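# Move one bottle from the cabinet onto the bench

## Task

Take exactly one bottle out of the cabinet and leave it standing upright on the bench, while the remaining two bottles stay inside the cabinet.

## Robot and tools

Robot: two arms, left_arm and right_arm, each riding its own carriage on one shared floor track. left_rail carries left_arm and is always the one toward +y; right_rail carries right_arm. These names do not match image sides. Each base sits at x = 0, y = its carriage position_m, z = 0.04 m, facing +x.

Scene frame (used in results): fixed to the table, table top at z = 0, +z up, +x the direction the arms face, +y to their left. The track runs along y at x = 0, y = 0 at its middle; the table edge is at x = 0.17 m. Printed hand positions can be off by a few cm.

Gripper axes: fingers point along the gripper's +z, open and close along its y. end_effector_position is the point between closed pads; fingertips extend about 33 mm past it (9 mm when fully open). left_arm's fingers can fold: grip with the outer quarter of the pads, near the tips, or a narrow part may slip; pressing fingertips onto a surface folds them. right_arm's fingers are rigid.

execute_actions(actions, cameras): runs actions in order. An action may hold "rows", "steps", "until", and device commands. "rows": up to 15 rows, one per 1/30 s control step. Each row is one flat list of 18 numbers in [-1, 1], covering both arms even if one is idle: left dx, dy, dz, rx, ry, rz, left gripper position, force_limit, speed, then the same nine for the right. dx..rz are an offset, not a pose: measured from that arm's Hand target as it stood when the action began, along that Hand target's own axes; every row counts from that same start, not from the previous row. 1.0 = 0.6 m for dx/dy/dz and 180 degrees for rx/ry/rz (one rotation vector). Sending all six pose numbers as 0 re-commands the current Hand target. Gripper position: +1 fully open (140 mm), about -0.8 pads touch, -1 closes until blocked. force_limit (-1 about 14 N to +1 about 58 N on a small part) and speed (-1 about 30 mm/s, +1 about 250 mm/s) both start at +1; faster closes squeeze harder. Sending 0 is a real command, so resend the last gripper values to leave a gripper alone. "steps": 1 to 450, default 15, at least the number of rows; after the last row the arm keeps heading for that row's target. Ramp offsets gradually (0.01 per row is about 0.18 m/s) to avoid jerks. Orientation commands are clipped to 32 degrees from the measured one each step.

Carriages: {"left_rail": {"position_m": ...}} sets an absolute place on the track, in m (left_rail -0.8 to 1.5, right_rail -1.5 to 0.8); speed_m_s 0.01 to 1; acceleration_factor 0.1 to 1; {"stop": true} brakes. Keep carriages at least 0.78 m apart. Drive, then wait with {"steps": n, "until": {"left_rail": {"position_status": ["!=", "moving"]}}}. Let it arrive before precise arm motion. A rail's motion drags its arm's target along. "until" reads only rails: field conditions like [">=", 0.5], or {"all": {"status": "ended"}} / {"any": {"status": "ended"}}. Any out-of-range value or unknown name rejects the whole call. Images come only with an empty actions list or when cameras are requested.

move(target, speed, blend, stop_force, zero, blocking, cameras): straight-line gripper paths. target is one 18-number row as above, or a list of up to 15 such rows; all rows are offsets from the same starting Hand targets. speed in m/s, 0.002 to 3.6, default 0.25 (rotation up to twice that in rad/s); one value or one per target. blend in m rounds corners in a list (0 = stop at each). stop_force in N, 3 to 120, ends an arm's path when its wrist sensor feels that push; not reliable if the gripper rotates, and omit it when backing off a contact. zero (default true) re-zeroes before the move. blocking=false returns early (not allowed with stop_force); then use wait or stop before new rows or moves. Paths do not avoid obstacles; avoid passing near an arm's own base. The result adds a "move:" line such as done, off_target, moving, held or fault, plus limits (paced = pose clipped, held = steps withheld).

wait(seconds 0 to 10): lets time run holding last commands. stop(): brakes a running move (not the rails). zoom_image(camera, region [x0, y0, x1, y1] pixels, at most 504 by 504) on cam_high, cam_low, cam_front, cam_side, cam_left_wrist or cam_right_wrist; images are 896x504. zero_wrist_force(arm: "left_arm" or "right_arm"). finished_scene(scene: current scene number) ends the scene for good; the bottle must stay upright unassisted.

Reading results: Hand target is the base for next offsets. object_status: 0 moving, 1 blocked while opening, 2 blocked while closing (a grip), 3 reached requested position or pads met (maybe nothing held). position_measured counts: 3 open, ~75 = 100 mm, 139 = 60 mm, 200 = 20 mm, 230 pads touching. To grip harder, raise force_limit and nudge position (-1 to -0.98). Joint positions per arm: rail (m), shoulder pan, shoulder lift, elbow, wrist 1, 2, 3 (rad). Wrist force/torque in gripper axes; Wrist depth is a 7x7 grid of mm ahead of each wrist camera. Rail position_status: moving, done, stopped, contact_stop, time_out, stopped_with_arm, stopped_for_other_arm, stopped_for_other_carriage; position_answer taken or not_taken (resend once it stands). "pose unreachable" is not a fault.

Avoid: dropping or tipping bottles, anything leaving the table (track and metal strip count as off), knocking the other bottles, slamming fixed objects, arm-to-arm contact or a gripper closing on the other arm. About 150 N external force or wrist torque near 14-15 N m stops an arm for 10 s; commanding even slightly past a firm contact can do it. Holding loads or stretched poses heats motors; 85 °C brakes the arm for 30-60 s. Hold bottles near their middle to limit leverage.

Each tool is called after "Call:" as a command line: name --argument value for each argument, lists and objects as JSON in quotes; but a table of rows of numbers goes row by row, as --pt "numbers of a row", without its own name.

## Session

Call:
execute_actions --actions '[]'

Scene clock: 0.00 s.
left_arm: end_effector_position=(+0.3456, +1.0314, +0.5800) position_measured=3 object_status=3 end_effector_quat_wxyz=(+0.000, +0.000, +1.000, +0.000) | right_arm: end_effector_position=(+0.3456, -1.1212, +0.5800) position_measured=3 object_status=3 end_effector_quat_wxyz=(+0.000, +0.000, +1.000, +0.000)
Joint positions: left_arm=[1.004 -0.316 -1.725 0.971 -0.816 -1.571 -0.316] | right_arm=[-1.148 -0.316 -1.725 0.971 -0.816 -1.571 -0.316]
Joint velocities: within noise
Joint torques (N m): no reading
Motor temperatures (°C): left_arm=[27 27 28 34 34 36] | right_arm=[28 28 28 35 33 35]
Wrist force (N): no reading
Wrist torque (N m): no reading
Wrist force, peak (N): no reading
Wrist depth (mm): cam_left_wrist=[640 648 647 668 673 675 - / - 679 677 706 692 698 - / 686 694 714 729 675 739 748 / 724 720 731 - 823 143 772 / 90 118 805 843 810 121 96 / - 797 852 864 840 - - / - 794 - 885 2186 879 -] | cam_right_wrist=[643 - - - - 664 653 / 702 682 672 702 657 680 - / 698 - - 726 715 742 756 / - 124 - - 802 137 789 / - 106 - - 842 111 93 / - - - - 907 - 71 / - 1902 1982 2106 2051 - -]
Hand target: left_arm +0.3456, +1.0314, +0.5800; +0.000, +0.000, +1.000, +0.000 | right_arm +0.3456, -1.1212, +0.5800; +0.000, +0.000, +1.000, +0.000
Tool commands: left_gripper/position=+1.0 left_gripper/force_limit=+1.0 left_gripper/speed=+1.0 right_gripper/position=+1.0 right_gripper/force_limit=+1.0 right_gripper/speed=+1.0
left_rail: position_m=1.004 position_status=done
right_rail: position_m=-1.148 position_status=done

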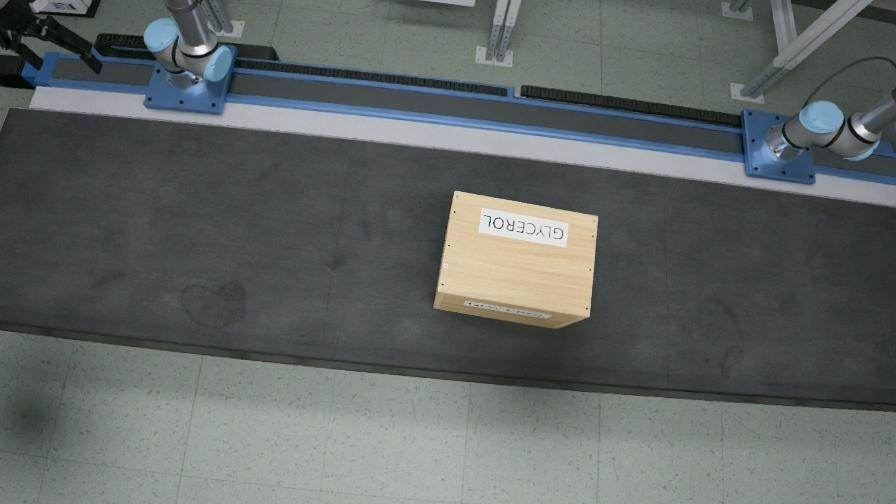

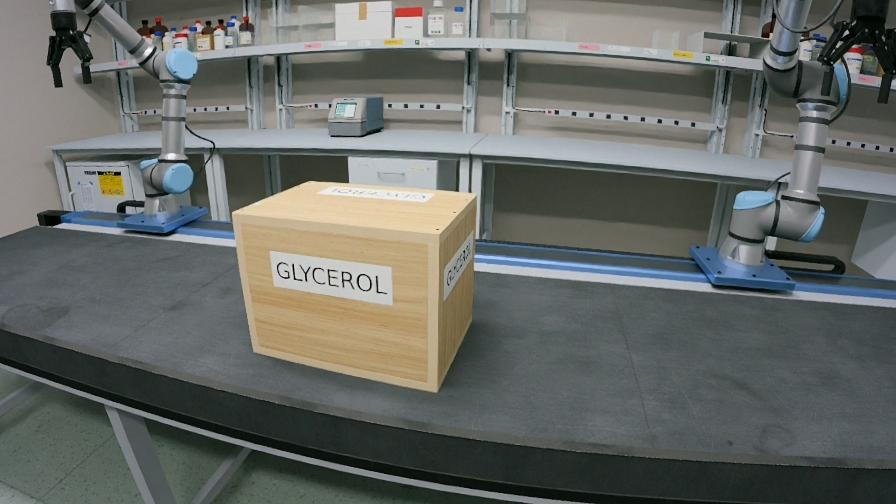

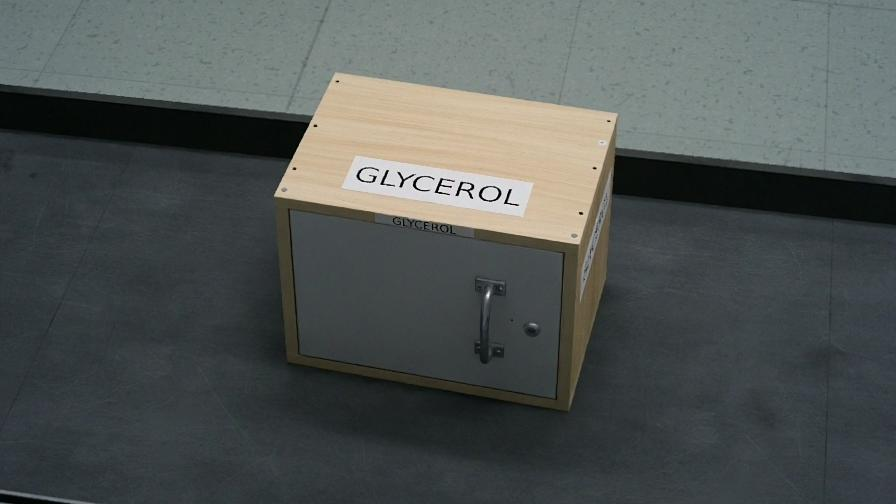

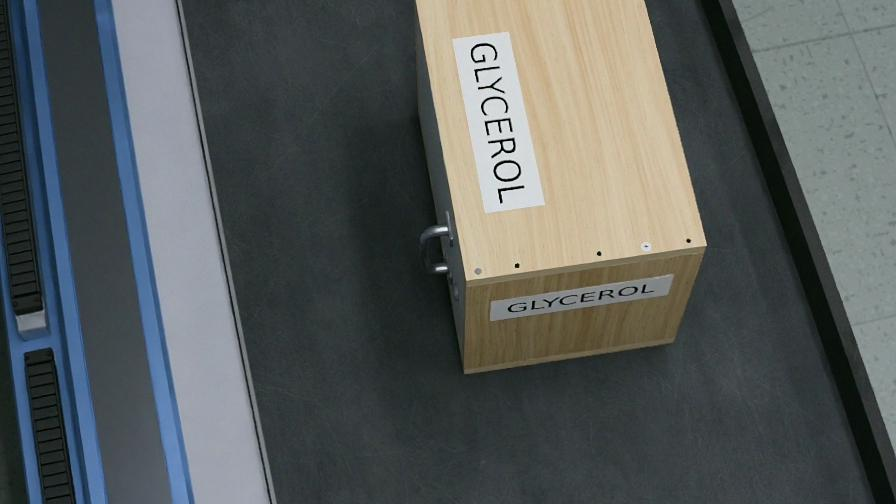

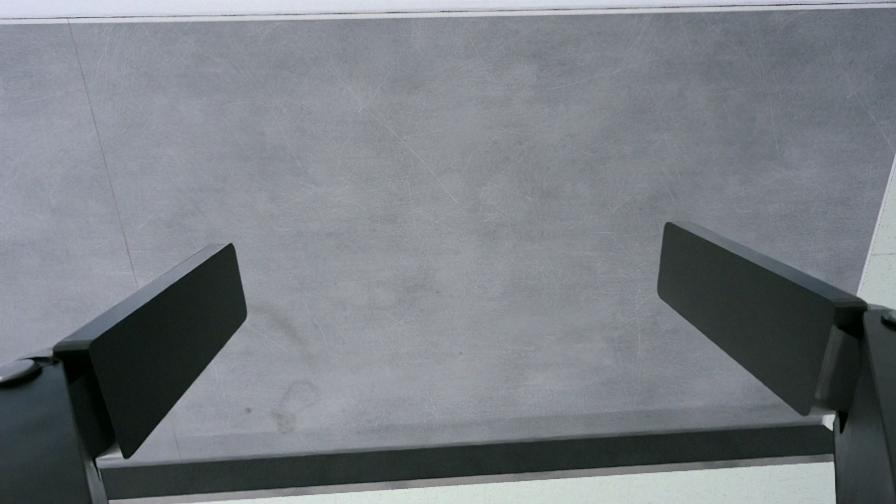

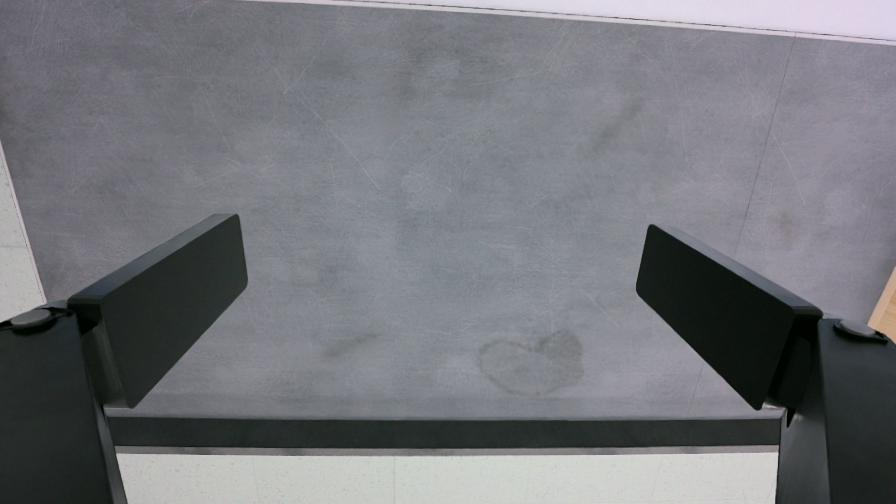

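Call:
move --pt "0 0 0 0 0 0 1 1 1 0.076 0.2 0.133 0 0 0.5 1 1 1" --pt "0 0 0 0 0 0 1 1 1 0.159 0.452 0.133 0 0 0.99 1 1 1" --speed 0.7 --blend 0.05

Call:
execute_actions --actions '[{"right_rail":{"position_m":-0.55,"speed_m_s":0.6,"acceleration_factor":0.5},"steps":150,"until":{"right_rail":{"position_status":["!=","moving"]}}}]'

Call:
move --target '[0,0,0,0,0,0,1,1,1, 0.05,-0.083,0.4,0.052,0.329,-0.079,0.3,-1,0]' --speed 0.35 --cameras '["cam_high","cam_front","cam_side","cam_right_wrist"]'

Scene clock: 10.93 s.
left_arm: end_effector_position=(+0.3456, +1.0314, +0.5800) position_measured=3 object_status=3 end_effector_quat_wxyz=(+0.000, +0.000, +1.000, +0.000) | right_arm: end_effector_position=(+0.2502, -0.8500, +0.5002) position_measured=3 object_status=3 end_effector_quat_wxyz=(+0.000, +1.000, +0.016, +0.000)
Joint positions: left_arm=[1.004 -0.316 -1.725 0.971 -0.816 -1.571 -0.316] | right_arm=[-1.148 0.524 -1.752 1.244 -1.063 -1.571 3.634]
Joint torques (N m): left_arm=[-0.01 -14.29 -18.42 -2.89 -0.12 0.16] | right_arm=[9.47 -7.23 -32.27 -0.42 -1.1 2.2]
Wrist force (N): left_arm=[-0.3 0.3 -0.1] | right_arm=[0.4 -0.3 -0.1]
Wrist torque (N m): left_arm=[0.06 0.06 0.00] | right_arm=[-0.03 -0.07 -0.02]
Wrist force, peak (N): left_arm=[0.2 0.7 -0.1] | right_arm=[0.0 -1.9 -0.4]
Wrist depth (mm): cam_left_wrist=[- 638 642 - - 694 686 / - 653 - 696 669 706 722 / 698 - - 708 - 748 767 / 731 139 - 774 731 143 792 / 91 110 - - - 121 96 / - - - - 864 - - / - - - - 2076 - -] | cam_right_wrist=[563 573 - - 581 624 - / - 590 - 596 611 606 - / 641 655 659 650 674 - - / - 117 650 711 646 149 728 / - 115 1661 831 664 111 - / - 1709 1734 1774 501 463 71 / - 1934 1829 1999 452 - -]
Hand target: left_arm +0.3456, +1.0314, +0.5800; +0.000, +0.000, +1.000, +0.000 | right_arm +0.2502, -0.8500, +0.5002; +0.000, +1.000, +0.016, +0.000
Off the commanded pose: left_arm 0.000 m, 0 deg | right_arm 0.000 m, 0 deg.
left_rail: position_m=1.004 position_status=done
right_rail: position_m=-1.148 position_status=done
move: done

Scene clock: 13.13 s.
left_arm: end_effector_position=(+0.3456, +1.0314, +0.5800) position_measured=3 object_status=3 end_effector_quat_wxyz=(+0.000, +0.000, +1.000, +0.000) | right_arm: end_effector_position=(+0.2502, -0.2516, +0.5002) position_measured=3 object_status=3 end_effector_quat_wxyz=(+0.000, +1.000, +0.016, +0.000)
Joint positions: left_arm=[1.004 -0.316 -1.725 0.971 -0.816 -1.571 -0.316] | right_arm=[-0.55 0.524 -1.752 1.244 -1.063 -1.571 3.634]
Joint torques (N m): left_arm=[-0.04 -13.55 -19.3 -2.82 0.12 -0.06] | right_arm=[6.06 -21.43 -28.13 -1.08 0.68 2.14]
Wrist force (N): left_arm=[-0.2 0.0 0.1] | right_arm=[0.2 -0.2 -0.2]
Wrist torque (N m): left_arm=[0.01 0.03 0.01] | right_arm=[0.00 -0.05 -0.02]
Wrist force, peak (N): left_arm=[-0.2 0.7 0.3] | right_arm=[0.1 -1.5 -0.2]
Wrist depth (mm): cam_left_wrist=[601 - - 640 675 729 696 / 657 660 682 - 702 712 - / - - - 849 762 - 733 / - 133 746 840 777 128 1692 / - 117 815 792 812 121 96 / - 108 807 799 834 - - / - 879 832 - 1992 - -] | cam_right_wrist=[558 575 575 573 568 577 577 / - 599 616 582 - - 646 / 657 646 655 680 672 655 636 / - 124 672 680 652 149 726 / - 115 789 797 666 111 93 / - 1734 1872 1747 501 463 71 / - 1902 - 1949 453 2034 -]
Hand target: left_arm +0.3456, +1.0314, +0.5800; +0.000, +0.000, +1.000, +0.000 | right_arm +0.2502, -0.2516, +0.5002; +0.000, +1.000, +0.016, +0.000
Tool commands: left_gripper/position=+1.0 left_gripper/force_limit=+1.0 left_gripper/speed=+1.0 right_gripper/position=+1.0 right_gripper/force_limit=+1.0 right_gripper/speed=+1.0
Off the commanded pose: left_arm 0.000 m, 0 deg | right_arm 0.000 m, 0 deg.
left_rail: position_m=1.004 position_status=done
right_rail: position_m=-0.550 speed_m_s=0.60 position_status=done

Scene clock: 15.77 s.
left_arm: end_effector_position=(+0.3456, +1.0314, +0.5800) position_measured=3 object_status=3 end_effector_quat_wxyz=(+0.000, +0.000, +1.000, +0.000) | right_arm: end_effector_position=(+0.2786, -0.2008, +0.2602) position_measured=91 object_status=3 end_effector_quat_wxyz=(-0.086, +0.857, +0.132, +0.491)
Joint positions: left_arm=[1.004 -0.316 -1.725 0.971 -0.816 -1.571 -0.316] | right_arm=[-0.55 0.952 -1.824 2.612 -3.306 -2.103 3.511]
Joint torques (N m): left_arm=[1.32 -13.25 -18.93 -2.91 -0.25 0.08] | right_arm=[9.84 -1.42 -6.15 -6.77 -2.04 -1.86]
Wrist force (N): left_arm=[0.2 0.3 -0.1] | right_arm=[-0.2 1.8 -0.4]
Wrist torque (N m): left_arm=[0.05 -0.04 0.00] | right_arm=[0.37 0.23 0.04]
Wrist force, peak (N): left_arm=[-0.3 0.5 0.1] | right_arm=[-1.5 1.8 0.5]
Wrist depth (mm): cam_left_wrist=[640 647 659 657 679 652 - / 657 666 659 706 716 708 - / 640 698 744 706 755 779 742 / - 138 748 - - 137 799 / - 110 - 797 823 121 96 / - - 832 855 - - - / - - - 826 1900 - -] | cam_right_wrist=[398 339 293 258 279 2650 2681 / 631 410 334 299 524 674 - / 537 496 402 343 465 549 562 / - 463 133 418 135 - - / - - 132 - 134 90 - / - - 373 378 378 - - / - - 340 339 342 - -]
Hand target: left_arm +0.3456, +1.0314, +0.5800; +0.000, +0.000, +1.000, +0.000 | right_arm +0.2786, -0.2008, +0.2602; -0.086, +0.857, +0.132, +0.491
Off the commanded pose: left_arm 0.000 m, 0 deg | right_arm 0.000 m, 0 deg.
left_rail: position_m=1.004 position_status=done
right_rail: position_m=-0.550 speed_m_s=0.60 position_status=done
move: done
Images, in order (width x height): cam_high 896x504, cam_front 896x504, cam_side 896x504, cam_right_wrist 896x504.

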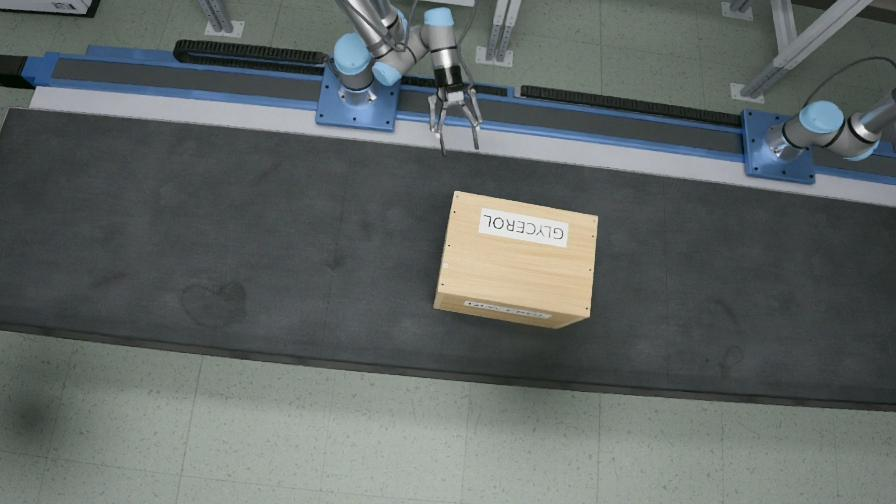

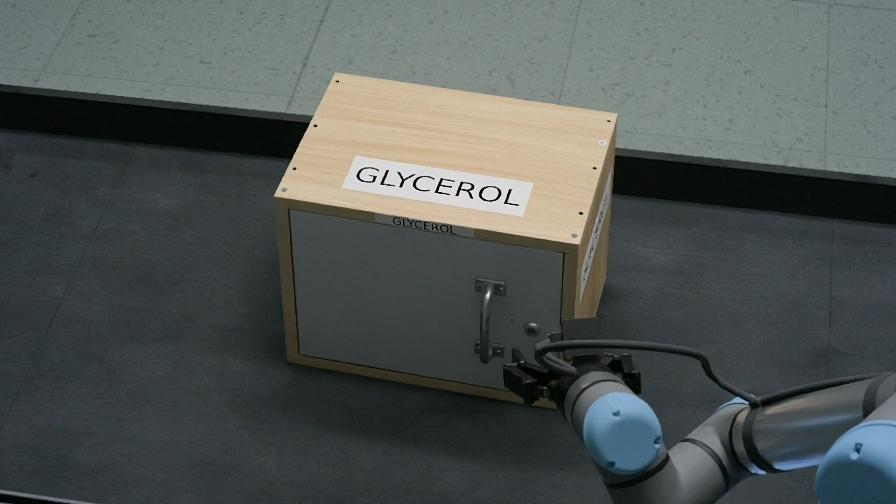

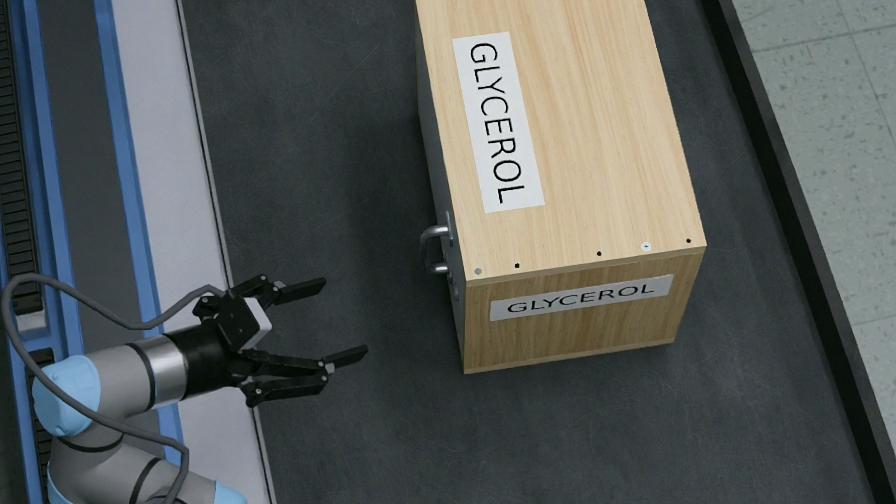

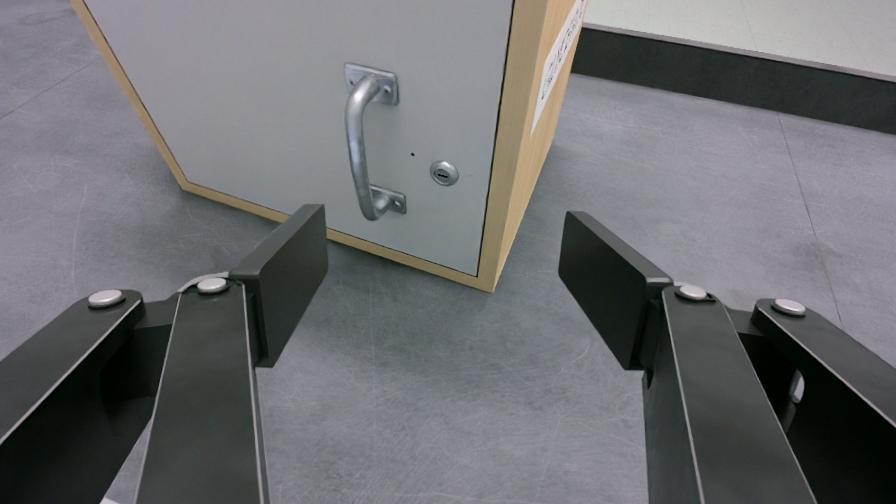

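Call:
execute_actions --actions '[{"right_rail":{"position_m":-0.45},"steps":150,"until":{"right_rail":{"position_status":["!=","moving"]}}}]'

Call:
move --target '[0,0,0,0,0,0,1,1,1, -0.055,0.011,0.077,-0.0754,0.0016,0.044,0.1,-1,0]' --speed 0.2 --cameras '["cam_side","cam_right_wrist"]'

Scene clock: 30.87 s.
left_arm: end_effector_position=(+0.3456, +1.0314, +0.5800) position_measured=3 object_status=3 end_effector_quat_wxyz=(+0.000, +0.000, +1.000, +0.000) | right_arm: end_effector_position=(+0.2786, -0.1008, +0.2602) position_measured=91 object_status=3 end_effector_quat_wxyz=(-0.086, +0.857, +0.132, +0.491)
Joint positions: left_arm=[1.004 -0.316 -1.725 0.971 -0.816 -1.571 -0.316] | right_arm=[-0.45 0.952 -1.824 2.612 -3.306 -2.103 3.511]
Joint torques (N m): left_arm=[0.32 -13.62 -18.58 -2.73 -0.28 0] | right_arm=[6.71 -8.46 -10.35 -6.43 -0.13 -1.71]
Wrist force (N): left_arm=[-0.1 0.0 -0.2] | right_arm=[-0.5 1.9 -0.3]
Wrist torque (N m): left_arm=[0.01 0.02 -0.01] | right_arm=[0.40 0.27 0.05]
Wrist force, peak (N): left_arm=[0.2 0.3 -0.6] | right_arm=[-0.6 3.5 -1.2]
Wrist depth (mm): cam_left_wrist=[614 647 652 669 - 688 686 / - 673 653 - - - 737 / - - 660 - 733 - - / 748 718 - 777 - 128 1636 / 90 110 818 797 821 121 96 / - 107 823 849 832 - - / - - 915 1669 1945 1715 -] | cam_right_wrist=[781 - 299 267 238 217 2743 / - 399 348 305 269 244 - / 552 523 431 370 313 274 570 / 449 448 153 439 135 478 480 / - - 409 415 404 90 443 / - - 375 394 379 - - / - - 336 337 - - -]
Hand target: left_arm +0.3456, +1.0314, +0.5800; +0.000, +0.000, +1.000, +0.000 | right_arm +0.2786, -0.1008, +0.2602; -0.086, +0.857, +0.132, +0.491
Tool commands: left_gripper/position=+1.0 left_gripper/force_limit=+1.0 left_gripper/speed=+1.0 right_gripper/position=+0.3 right_gripper/force_limit=-1.0 right_gripper/speed=+0.0
Off the commanded pose: left_arm 0.000 m, 0 deg | right_arm 0.000 m, 0 deg.
left_rail: position_m=1.004 position_status=done
right_rail: position_m=-0.450 speed_m_s=0.60 position_status=done

Scene clock: 32.23 s.
left_arm: end_effector_position=(+0.3456, +1.0314, +0.5800) position_measured=3 object_status=3 end_effector_quat_wxyz=(+0.000, +0.000, +1.000, +0.000) | right_arm: end_effector_position=(+0.3025, -0.0990, +0.2083) position_measured=117 object_status=3 end_effector_quat_wxyz=(-0.018, +0.867, +0.013, +0.498)
Joint positions: left_arm=[1.004 -0.316 -1.725 0.971 -0.816 -1.571 -0.316] | right_arm=[-0.45 1.066 -1.514 2.509 -3.302 -2.395 3.843]
Joint torques (N m): left_arm=[0.52 -13.2 -18.53 -2.94 -0.29 0.05] | right_arm=[9.74 -10.92 -25.94 -0.66 -2.61 2.28]
Wrist force (N): left_arm=[0.4 0.5 -0.1] | right_arm=[-0.3 1.8 -0.2]
Wrist torque (N m): left_arm=[0.10 -0.08 0.00] | right_arm=[0.37 0.24 -0.05]
Wrist force, peak (N): left_arm=[0.4 0.6 -0.2] | right_arm=[0.1 2.1 -1.0]
Wrist depth (mm): cam_left_wrist=[- 640 650 660 - - 690 / 645 - 679 677 702 704 716 / - - 714 720 - - - / 673 712 - 758 - 144 794 / - 110 - 802 861 121 96 / - - - 861 870 - - / - - 873 1715 1885 1976 -] | cam_right_wrist=[252 245 236 228 221 - - / 295 282 280 261 254 602 - / 380 349 321 309 301 489 - / 382 389 145 370 145 424 431 / - 82 108 360 127 89 379 / - - 313 327 326 70 - / - - 289 286 - - -]
Hand target: left_arm +0.3456, +1.0314, +0.5800; +0.000, +0.000, +1.000, +0.000 | right_arm +0.3026, -0.0990, +0.2083; -0.018, +0.867, +0.013, +0.498
Off the commanded pose: left_arm 0.000 m, 0 deg | right_arm 0.000 m, 0 deg.
left_rail: position_m=1.004 position_status=done
right_rail: position_m=-0.450 speed_m_s=0.60 position_status=done
move: done
Images, in order (width x height): cam_side 896x504, cam_right_wrist 896x504.

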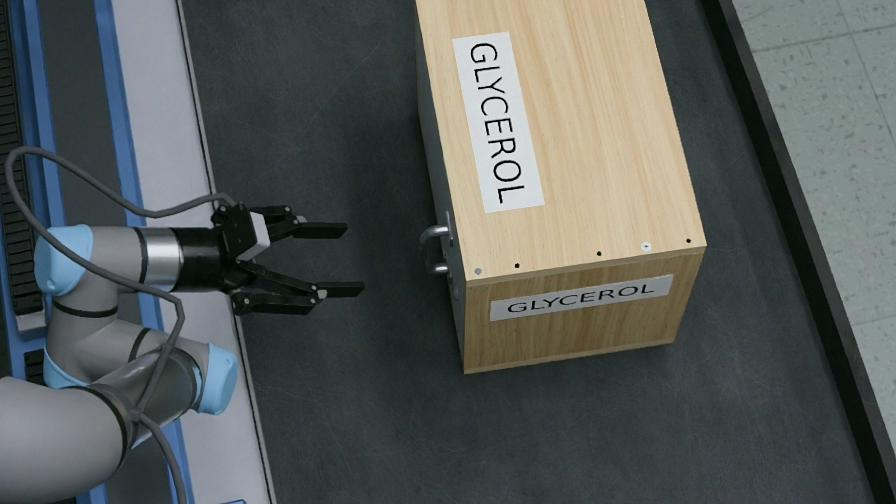

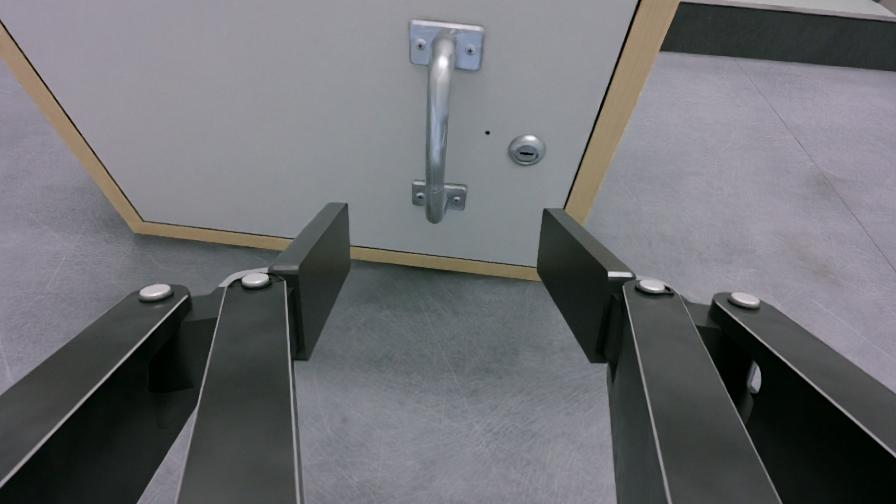

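Call:
move --target '[0,0,0,0,0,0,1,1,1, 0.001,-0.009,0.16,0,0,0,0.1,-1,0]' --speed 0.08 --stop_force 10 --cameras '["cam_side","cam_right_wrist"]'

Scene clock: 38.80 s.
left_arm: end_effector_position=(+0.3456, +1.0314, +0.5800) position_measured=3 object_status=3 end_effector_quat_wxyz=(+0.000, +0.000, +1.000, +0.000) | right_arm: end_effector_position=(+0.3855, -0.0894, +0.1607) position_measured=117 object_status=3 end_effector_quat_wxyz=(-0.018, +0.867, +0.013, +0.498)
Joint positions: left_arm=[1.004 -0.316 -1.725 0.971 -0.816 -1.571 -0.316] | right_arm=[-0.45 0.873 -1.254 2.449 -3.63 -2.256 3.658]
Joint torques (N m): left_arm=[-0.51 -13.07 -19.93 -2.76 -0.25 -0.04] | right_arm=[-9.31 -18.51 -22.26 -6.6 0.5 -1.84]
Wrist force (N): left_arm=[0.1 0.5 0.0] | right_arm=[-0.3 1.9 -0.2]
Wrist torque (N m): left_arm=[0.10 -0.03 -0.01] | right_arm=[0.40 0.26 0.05]
Wrist force, peak (N): left_arm=[0.0 0.7 0.2] | right_arm=[-0.9 2.0 -0.4]
Wrist depth (mm): cam_left_wrist=[638 - - 675 671 - 758 / - 647 716 692 696 700 720 / - 720 690 744 729 751 782 / - 141 718 - - 128 789 / - 110 762 - - 121 96 / - 821 849 879 - 895 - / - 810 840 837 2148 - -] | cam_right_wrist=[161 158 152 146 145 141 144 / 188 183 181 168 166 161 485 / 226 217 205 204 190 195 420 / 280 260 122 236 170 346 360 / - 82 289 293 127 89 316 / - - 279 279 275 70 - / - - 242 242 - - -]
Hand target: left_arm +0.3456, +1.0314, +0.5800; +0.000, +0.000, +1.000, +0.000 | right_arm +0.3855, -0.0894, +0.1607; -0.018, +0.867, +0.013, +0.498
Off the commanded pose: left_arm 0.000 m, 0 deg | right_arm 0.000 m, 0 deg.
left_rail: position_m=1.004 position_status=done
right_rail: position_m=-0.450 speed_m_s=0.60 position_status=done
move: done
Images, in order (width x height): cam_side 896x504, cam_right_wrist 896x504.

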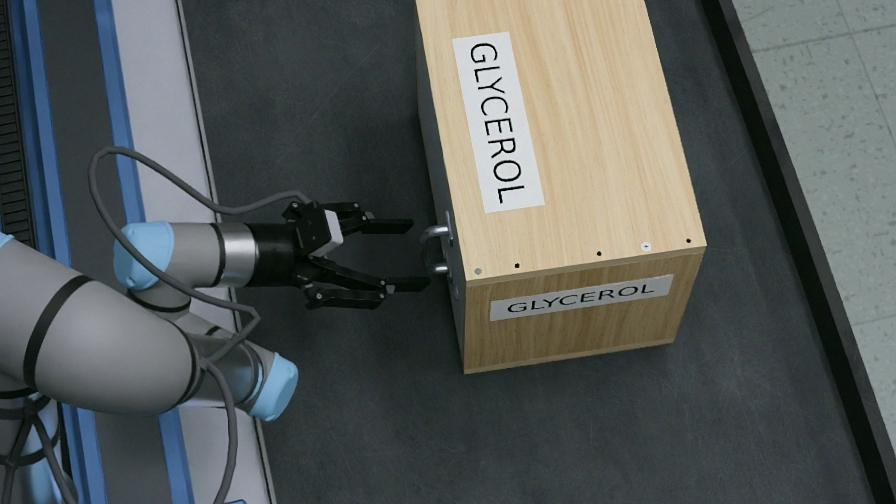

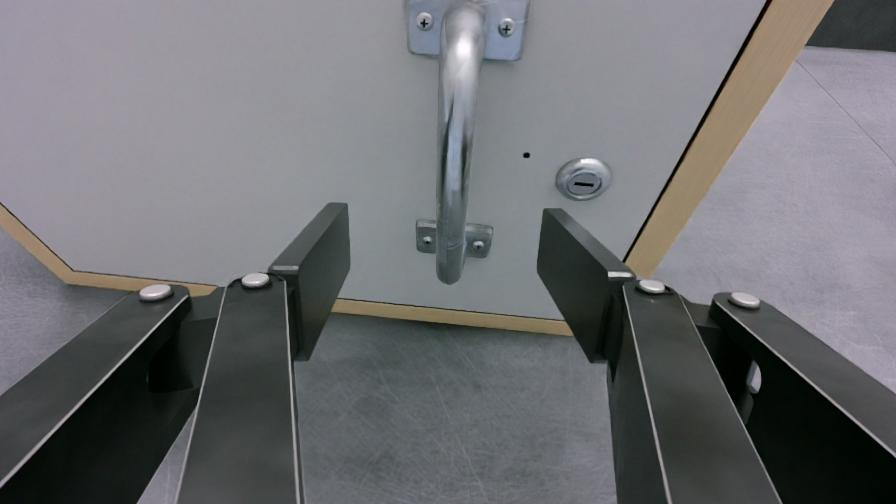

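Call:
execute_actions --actions '[{"rows":[[0,0,0,0,0,0,1,1,1,0,0.006,0.003,0,0,0,0.1,-1,-1]],"steps":20},{"rows":[[0,0,0,0,0,0,1,1,1,0,0,0,0,0,0,-1,-0.5,-1]],"steps":120}]' --cameras '["cam_right_wrist"]'

Scene clock: 47.00 s.
left_arm: end_effector_position=(+0.3456, +1.0314, +0.5800) position_measured=3 object_status=3 end_effector_quat_wxyz=(+0.000, +0.000, +1.000, +0.000) | right_arm: end_effector_position=(+0.3872, -0.0930, +0.1597) position_measured=214 object_status=2 end_effector_quat_wxyz=(-0.018, +0.867, +0.013, +0.498)
Joint positions: left_arm=[1.004 -0.316 -1.725 0.971 -0.816 -1.571 -0.316] | right_arm=[-0.45 0.862 -1.253 2.457 -3.644 -2.248 3.649]
Joint torques (N m): left_arm=[-0.81 -13.74 -19.13 -2.68 -0.43 0.04] | right_arm=[-9.48 -18.49 1.75 -0.07 -4.99 0.89]
Wrist force (N): left_arm=[0.1 0.0 0.3] | right_arm=[1.0 -8.1 0.5]
Wrist torque (N m): left_arm=[-0.01 -0.01 0.00] | right_arm=[0.46 0.27 -0.16]
Wrist force, peak (N): left_arm=[0.2 0.6 -0.3] | right_arm=[2.9 -13.8 4.1]
Wrist depth (mm): cam_left_wrist=[- - 640 700 662 - 690 / - 648 673 - - 710 746 / 694 700 735 - - - - / 744 714 716 779 - 129 1777 / - 110 810 760 - 121 96 / - 109 829 - - - - / - - 840 - 2111 1803 -] | cam_right_wrist=[159 159 151 140 143 139 136 / 184 181 175 168 164 159 - / 223 215 206 186 187 194 406 / 277 266 238 124 226 346 359 / 296 305 91 92 88 310 312 / - - - - 69 - 284 / - - - - - - -]
Hand target: left_arm +0.3456, +1.0314, +0.5800; +0.000, +0.000, +1.000, +0.000 | right_arm +0.3872, -0.0930, +0.1597; -0.018, +0.867, +0.013, +0.498
Off the commanded pose: left_arm 0.000 m, 0 deg | right_arm 0.000 m, 0 deg.
left_rail: position_m=1.004 position_status=done
right_rail: position_m=-0.450 speed_m_s=0.60 position_status=done
Images, in order (width x height): cam_right_wrist 896x504.

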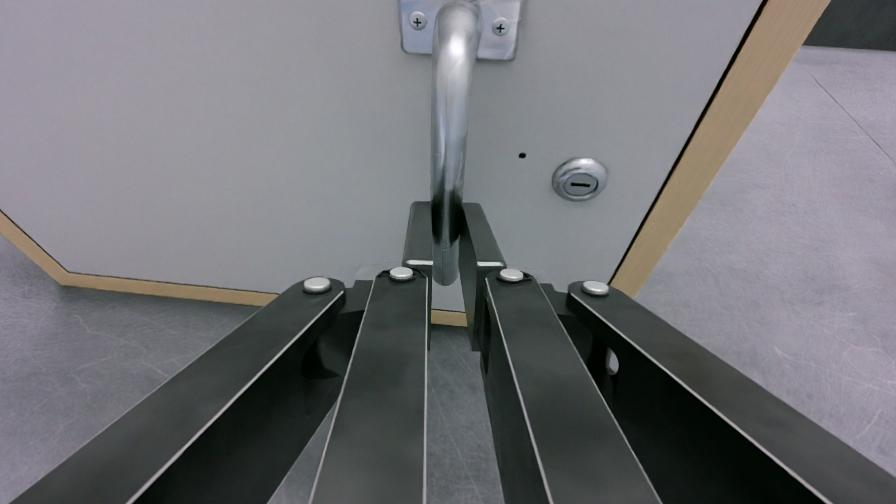

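Call:
move --pt "0 0 0 0 0 0 1 1 1 -0.043 -0.026 -0.0725 0 0 0 -1 -0.5 -1" --pt "0 0 0 0 0 0 1 1 1 -0.082 -0.0655 -0.1385 0 0 0 -1 -0.5 -1" --speed 0.06 --blend 0.01 --stop_force 40 --cameras '["cam_high","cam_side","cam_front","cam_right_wrist"]'

Scene clock: 57.27 s.
left_arm: end_effector_position=(+0.3456, +1.0314, +0.5800) position_measured=3 object_status=3 end_effector_quat_wxyz=(+0.000, +0.000, +1.000, +0.000) | right_arm: end_effector_position=(+0.2891, -0.0576, +0.1597) position_measured=214 object_status=2 end_effector_quat_wxyz=(-0.018, +0.867, +0.013, +0.498)
Joint positions: left_arm=[1.004 -0.316 -1.725 0.971 -0.816 -1.571 -0.316] | right_arm=[-0.45 1.157 -1.301 2.444 -3.369 -2.454 3.95]
Joint torques (N m): left_arm=[-0.65 -14.14 -19.72 -2.58 -0.49 0.26] | right_arm=[9.86 -29.67 -18.32 0.27 -3.81 2.42]
Wrist force (N): left_arm=[0.2 0.3 -0.3] | right_arm=[4.9 -6.3 6.7]
Wrist torque (N m): left_arm=[0.07 -0.04 0.00] | right_arm=[0.54 0.24 -0.12]
Wrist force, peak (N): left_arm=[0.0 0.5 -0.4] | right_arm=[5.6 -10.5 6.0]
Wrist depth (mm): cam_left_wrist=[- 643 - 650 694 700 - / 638 645 - - - 692 704 / - 706 708 731 726 737 774 / 716 - - - - 137 849 / - 110 792 - - 121 96 / - 108 818 - 905 - - / - 882 - - 2308 1636 -] | cam_right_wrist=[261 220 182 150 133 119 108 / 431 269 213 173 150 133 478 / 387 351 258 195 170 150 422 / 327 334 321 124 197 349 369 / 289 302 91 92 88 303 321 / - - - - 69 - 285 / - - - - - - -]
Hand target: left_arm +0.3456, +1.0314, +0.5800; +0.000, +0.000, +1.000, +0.000 | right_arm +0.2891, -0.0576, +0.1597; -0.018, +0.867, +0.013, +0.498
Off the commanded pose: left_arm 0.000 m, 0 deg | right_arm 0.000 m, 0 deg.
left_rail: position_m=1.004 position_status=done
right_rail: position_m=-0.450 speed_m_s=0.60 position_status=done
move: done
Images, in order (width x height): cam_high 896x504, cam_front 896x504, cam_side 896x504, cam_right_wrist 896x504.

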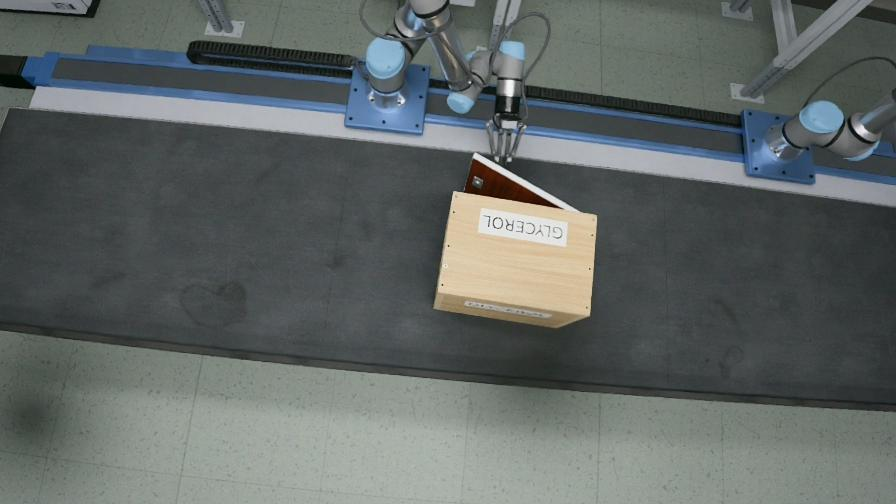

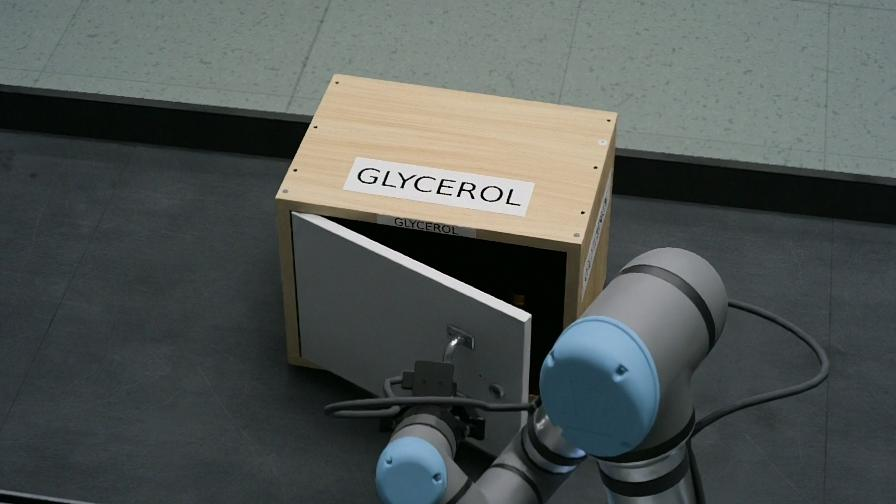

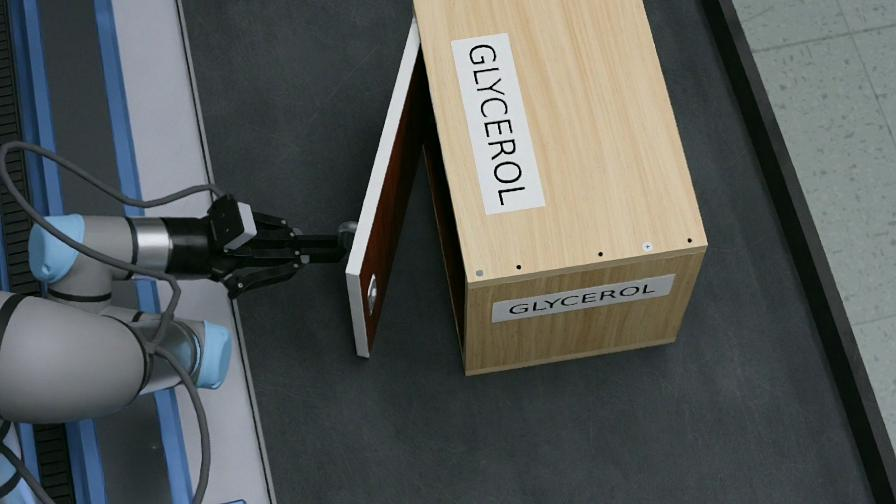

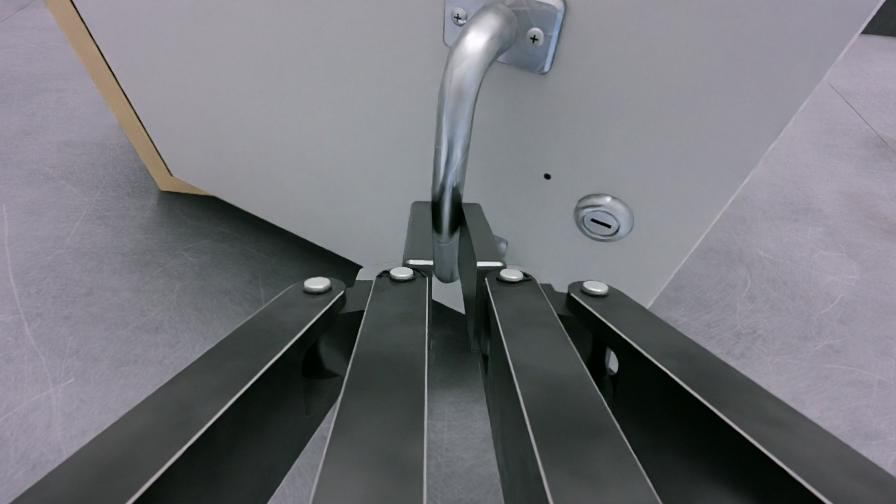

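Call:
execute_actions --actions '[{"rows":[[0,0,0,0,0,0,1,1,1,0,0,0,0,0,0,0.1,-1,-1]],"steps":60}]'

Call:
move --pt "0 0 0 0 0 0 1 1 1 0 0 -0.12 0 0 0 0.1 -1 -1" --pt "0 0 0 0 0 0 1 1 1 0.431 0.055 -0.388 0.0015 -0.331 0.0148 0.1 -1 -1" --pt "0 0 0 0 0 0 1 1 1 0.553 0.173 -0.184 0.0015 -0.331 0.0148 -1 -1 0" --speed '[0.15,0.3,0.25]' --cameras '["cam_side","cam_front","cam_right_wrist"]'

Scene clock: 66.93 s.
left_arm: end_effector_position=(+0.3456, +1.0314, +0.5800) position_measured=3 object_status=3 end_effector_quat_wxyz=(+0.000, +0.000, +1.000, +0.000) | right_arm: end_effector_position=(+0.2891, -0.0576, +0.1597) position_measured=117 object_status=0 end_effector_quat_wxyz=(-0.018, +0.867, +0.013, +0.498)
Joint positions: left_arm=[1.004 -0.316 -1.725 0.971 -0.816 -1.571 -0.316] | right_arm=[-0.45 1.157 -1.301 2.444 -3.369 -2.454 3.95]
Joint torques (N m): left_arm=[-0.2 -12.87 -19.53 -2.62 -0.79 0.21] | right_arm=[-1.49 -29.09 -18.05 -6.19 0.08 1.56]
Wrist force (N): left_arm=[-0.2 0.3 0.0] | right_arm=[-0.3 2.2 -0.2]
Wrist torque (N m): left_arm=[0.06 0.04 0.00] | right_arm=[0.46 0.24 -0.06]
Wrist force, peak (N): left_arm=[0.0 0.7 0.2] | right_arm=[5.1 -6.9 7.1]
Wrist depth (mm): cam_left_wrist=[630 653 650 675 714 655 692 / - 650 613 784 690 718 684 / - 698 - - - - 733 / - 700 716 758 - 128 1976 / - 118 767 746 - 121 96 / - 802 815 810 - - - / - - 2058 1727 - 2111 -] | cam_right_wrist=[260 219 187 157 132 117 110 / 320 271 212 173 150 131 - / 377 329 258 203 170 150 423 / 320 - 122 233 170 349 358 / - 82 288 296 127 89 324 / - - 269 273 - 70 - / - - 243 245 - - -]
Hand target: left_arm +0.3456, +1.0314, +0.5800; +0.000, +0.000, +1.000, +0.000 | right_arm +0.2891, -0.0576, +0.1597; -0.018, +0.867, +0.013, +0.498
Off the commanded pose: left_arm 0.000 m, 0 deg | right_arm 0.000 m, 0 deg.
left_rail: position_m=1.004 position_status=done
right_rail: position_m=-0.450 speed_m_s=0.60 position_status=done

Scene clock: 72.27 s.
left_arm: end_effector_position=(+0.3456, +1.0314, +0.5800) position_measured=3 object_status=3 end_effector_quat_wxyz=(+0.000, +0.000, +1.000, +0.000) | right_arm: end_effector_position=(+0.3650, -0.1644, +0.5001) position_measured=233 object_status=3 end_effector_quat_wxyz=(-0.022, +1.000, +0.002, +0.001)
Joint positions: left_arm=[1.004 -0.316 -1.725 0.971 -0.816 -1.571 -0.316] | right_arm=[-0.45 0.344 -1.6 1.118 -1.105 -1.53 3.482]
Joint torques (N m): left_arm=[-1.24 -14.81 -18.35 -2.48 -0.65 -0.08] | right_arm=[-9.59 -14.41 -33.16 -0.44 1.34 -1.87]
Wrist force (N): left_arm=[0.3 0.4 -0.1] | right_arm=[-0.1 0.2 -0.1]
Wrist torque (N m): left_arm=[0.08 -0.07 -0.01] | right_arm=[0.08 0.01 0.10]
Wrist force, peak (N): left_arm=[0.7 0.4 0.0] | right_arm=[2.3 2.4 -1.2]
Wrist depth (mm): cam_left_wrist=[633 642 673 664 666 668 - / 640 671 668 706 698 668 722 / - 688 706 - - - 753 / - 140 - 735 - 129 810 / - 110 - 792 792 121 96 / - 109 829 821 870 - - / - - - 2495 1764 1752 -] | cam_right_wrist=[320 361 299 299 564 578 605 / 556 346 456 - 606 619 - / - 645 356 459 619 626 - / 715 702 682 113 724 711 688 / - - 91 - 88 704 749 / - - 71 - 69 - - / - - - - - - -]
Hand target: left_arm +0.3456, +1.0314, +0.5800; +0.000, +0.000, +1.000, +0.000 | right_arm +0.3650, -0.1644, +0.5001; -0.022, +1.000, +0.002, +0.001
Off the commanded pose: left_arm 0.000 m, 0 deg | right_arm 0.000 m, 0 deg.
left_rail: position_m=1.004 position_status=done
right_rail: position_m=-0.450 speed_m_s=0.60 position_status=done
move: done
Images, in order (width x height): cam_front 896x504, cam_side 896x504, cam_right_wrist 896x504.

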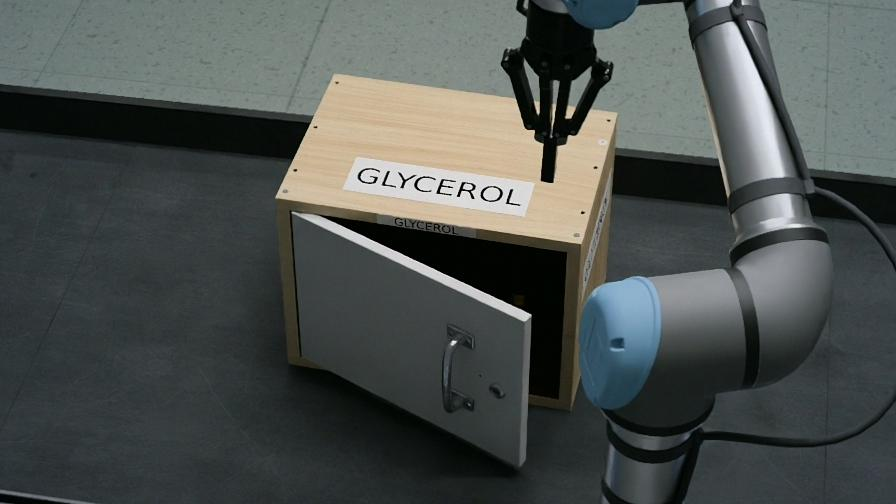

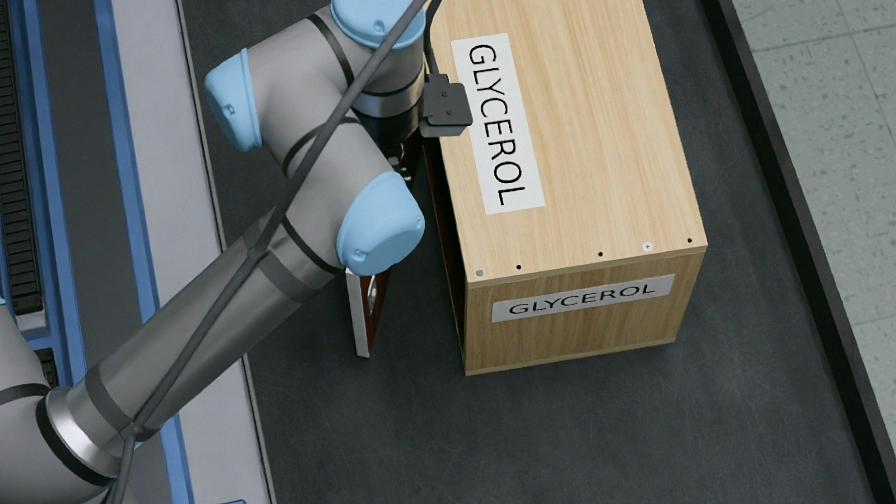

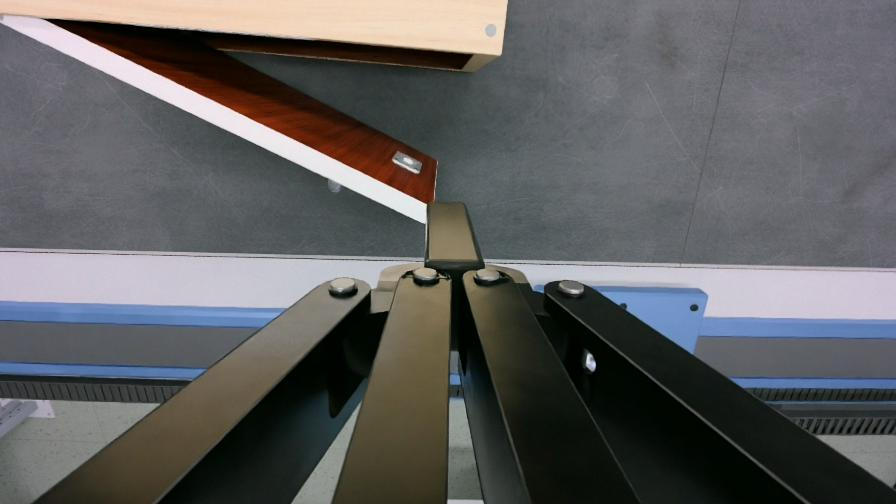

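Call:
move --target '[0,0,0,0,0,0,1,1,1, 0.03,0.025,0.417,0,0,0,-1,-1,0]' --speed 0.18 --stop_force 20 --cameras '["cam_side","cam_front","cam_right_wrist"]'

Scene clock: 79.93 s.
left_arm: end_effector_position=(+0.3456, +1.0314, +0.5800) position_measured=3 object_status=3 end_effector_quat_wxyz=(+0.000, +0.000, +1.000, +0.000) | right_arm: end_effector_position=(+0.3837, -0.1684, +0.2495) position_measured=233 object_status=3 end_effector_quat_wxyz=(-0.022, +1.000, +0.002, +0.001)
Joint positions: left_arm=[1.004 -0.316 -1.725 0.971 -0.816 -1.571 -0.316] | right_arm=[-0.45 0.322 -1.66 1.832 -1.758 -1.53 3.459]
Joint torques (N m): left_arm=[-1.63 -13.66 -19.21 -2.53 -0.74 0.04] | right_arm=[-10 -13.53 -11.69 -6.1 1.35 -1.96]
Wrist force (N): left_arm=[0.1 0.3 -0.1] | right_arm=[0.2 -0.1 -0.6]
Wrist torque (N m): left_arm=[0.06 -0.01 -0.01] | right_arm=[0.01 -0.06 0.10]
Wrist force, peak (N): left_arm=[0.6 0.3 -0.4] | right_arm=[0.2 0.1 1.5]
Wrist depth (mm): cam_left_wrist=[- - - 660 669 - - / 666 - - 673 680 - 694 / - - - 760 737 729 - / - - 758 - - 143 1636 / - 117 787 769 - 121 96 / - 829 858 - - - - / - 870 - 2167 1915 - -] | cam_right_wrist=[324 324 329 131 72 345 - / 257 354 - 362 364 366 - / 191 223 347 385 389 384 387 / 151 177 240 125 410 409 405 / 127 139 91 - 88 434 442 / - - 71 - 69 - 485 / - - - - - - -]
Hand target: left_arm +0.3456, +1.0314, +0.5800; +0.000, +0.000, +1.000, +0.000 | right_arm +0.3837, -0.1684, +0.2495; -0.022, +1.000, +0.002, +0.001
Off the commanded pose: left_arm 0.000 m, 0 deg | right_arm 0.000 m, 0 deg.
left_rail: position_m=1.004 position_status=done
right_rail: position_m=-0.450 speed_m_s=0.60 position_status=done
move: done
Images, in order (width x height): cam_front 896x504, cam_side 896x504, cam_right_wrist 896x504.

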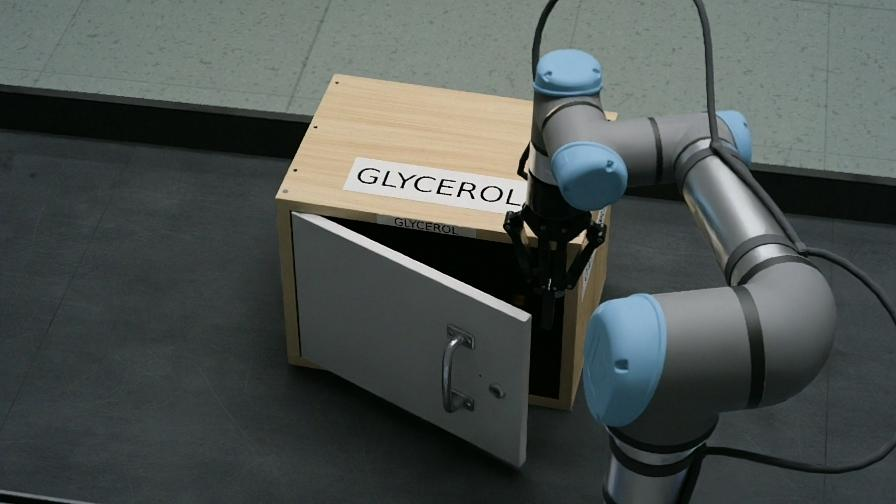

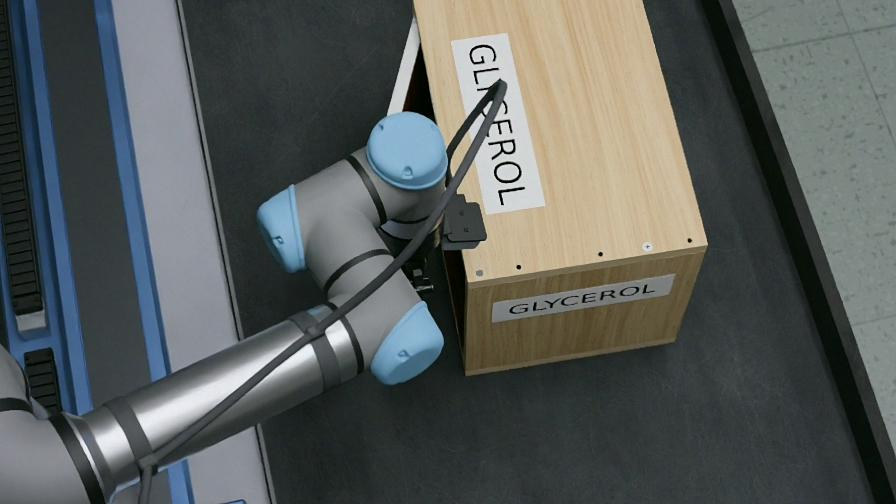

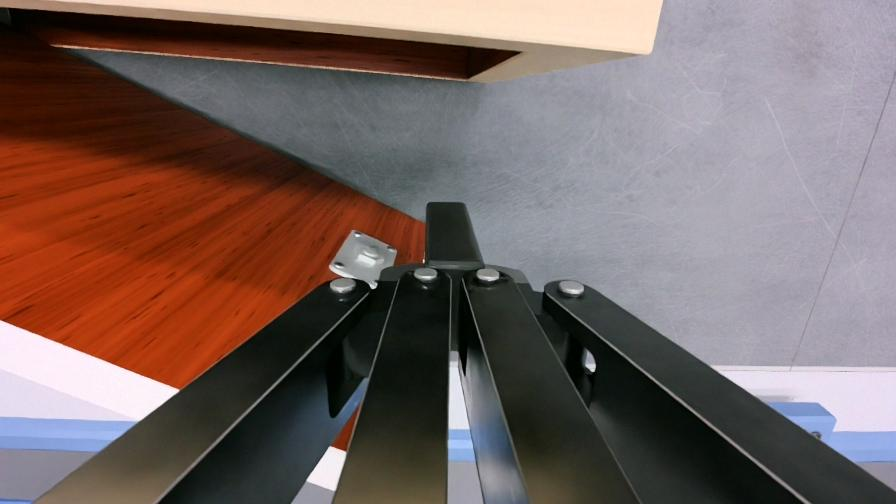

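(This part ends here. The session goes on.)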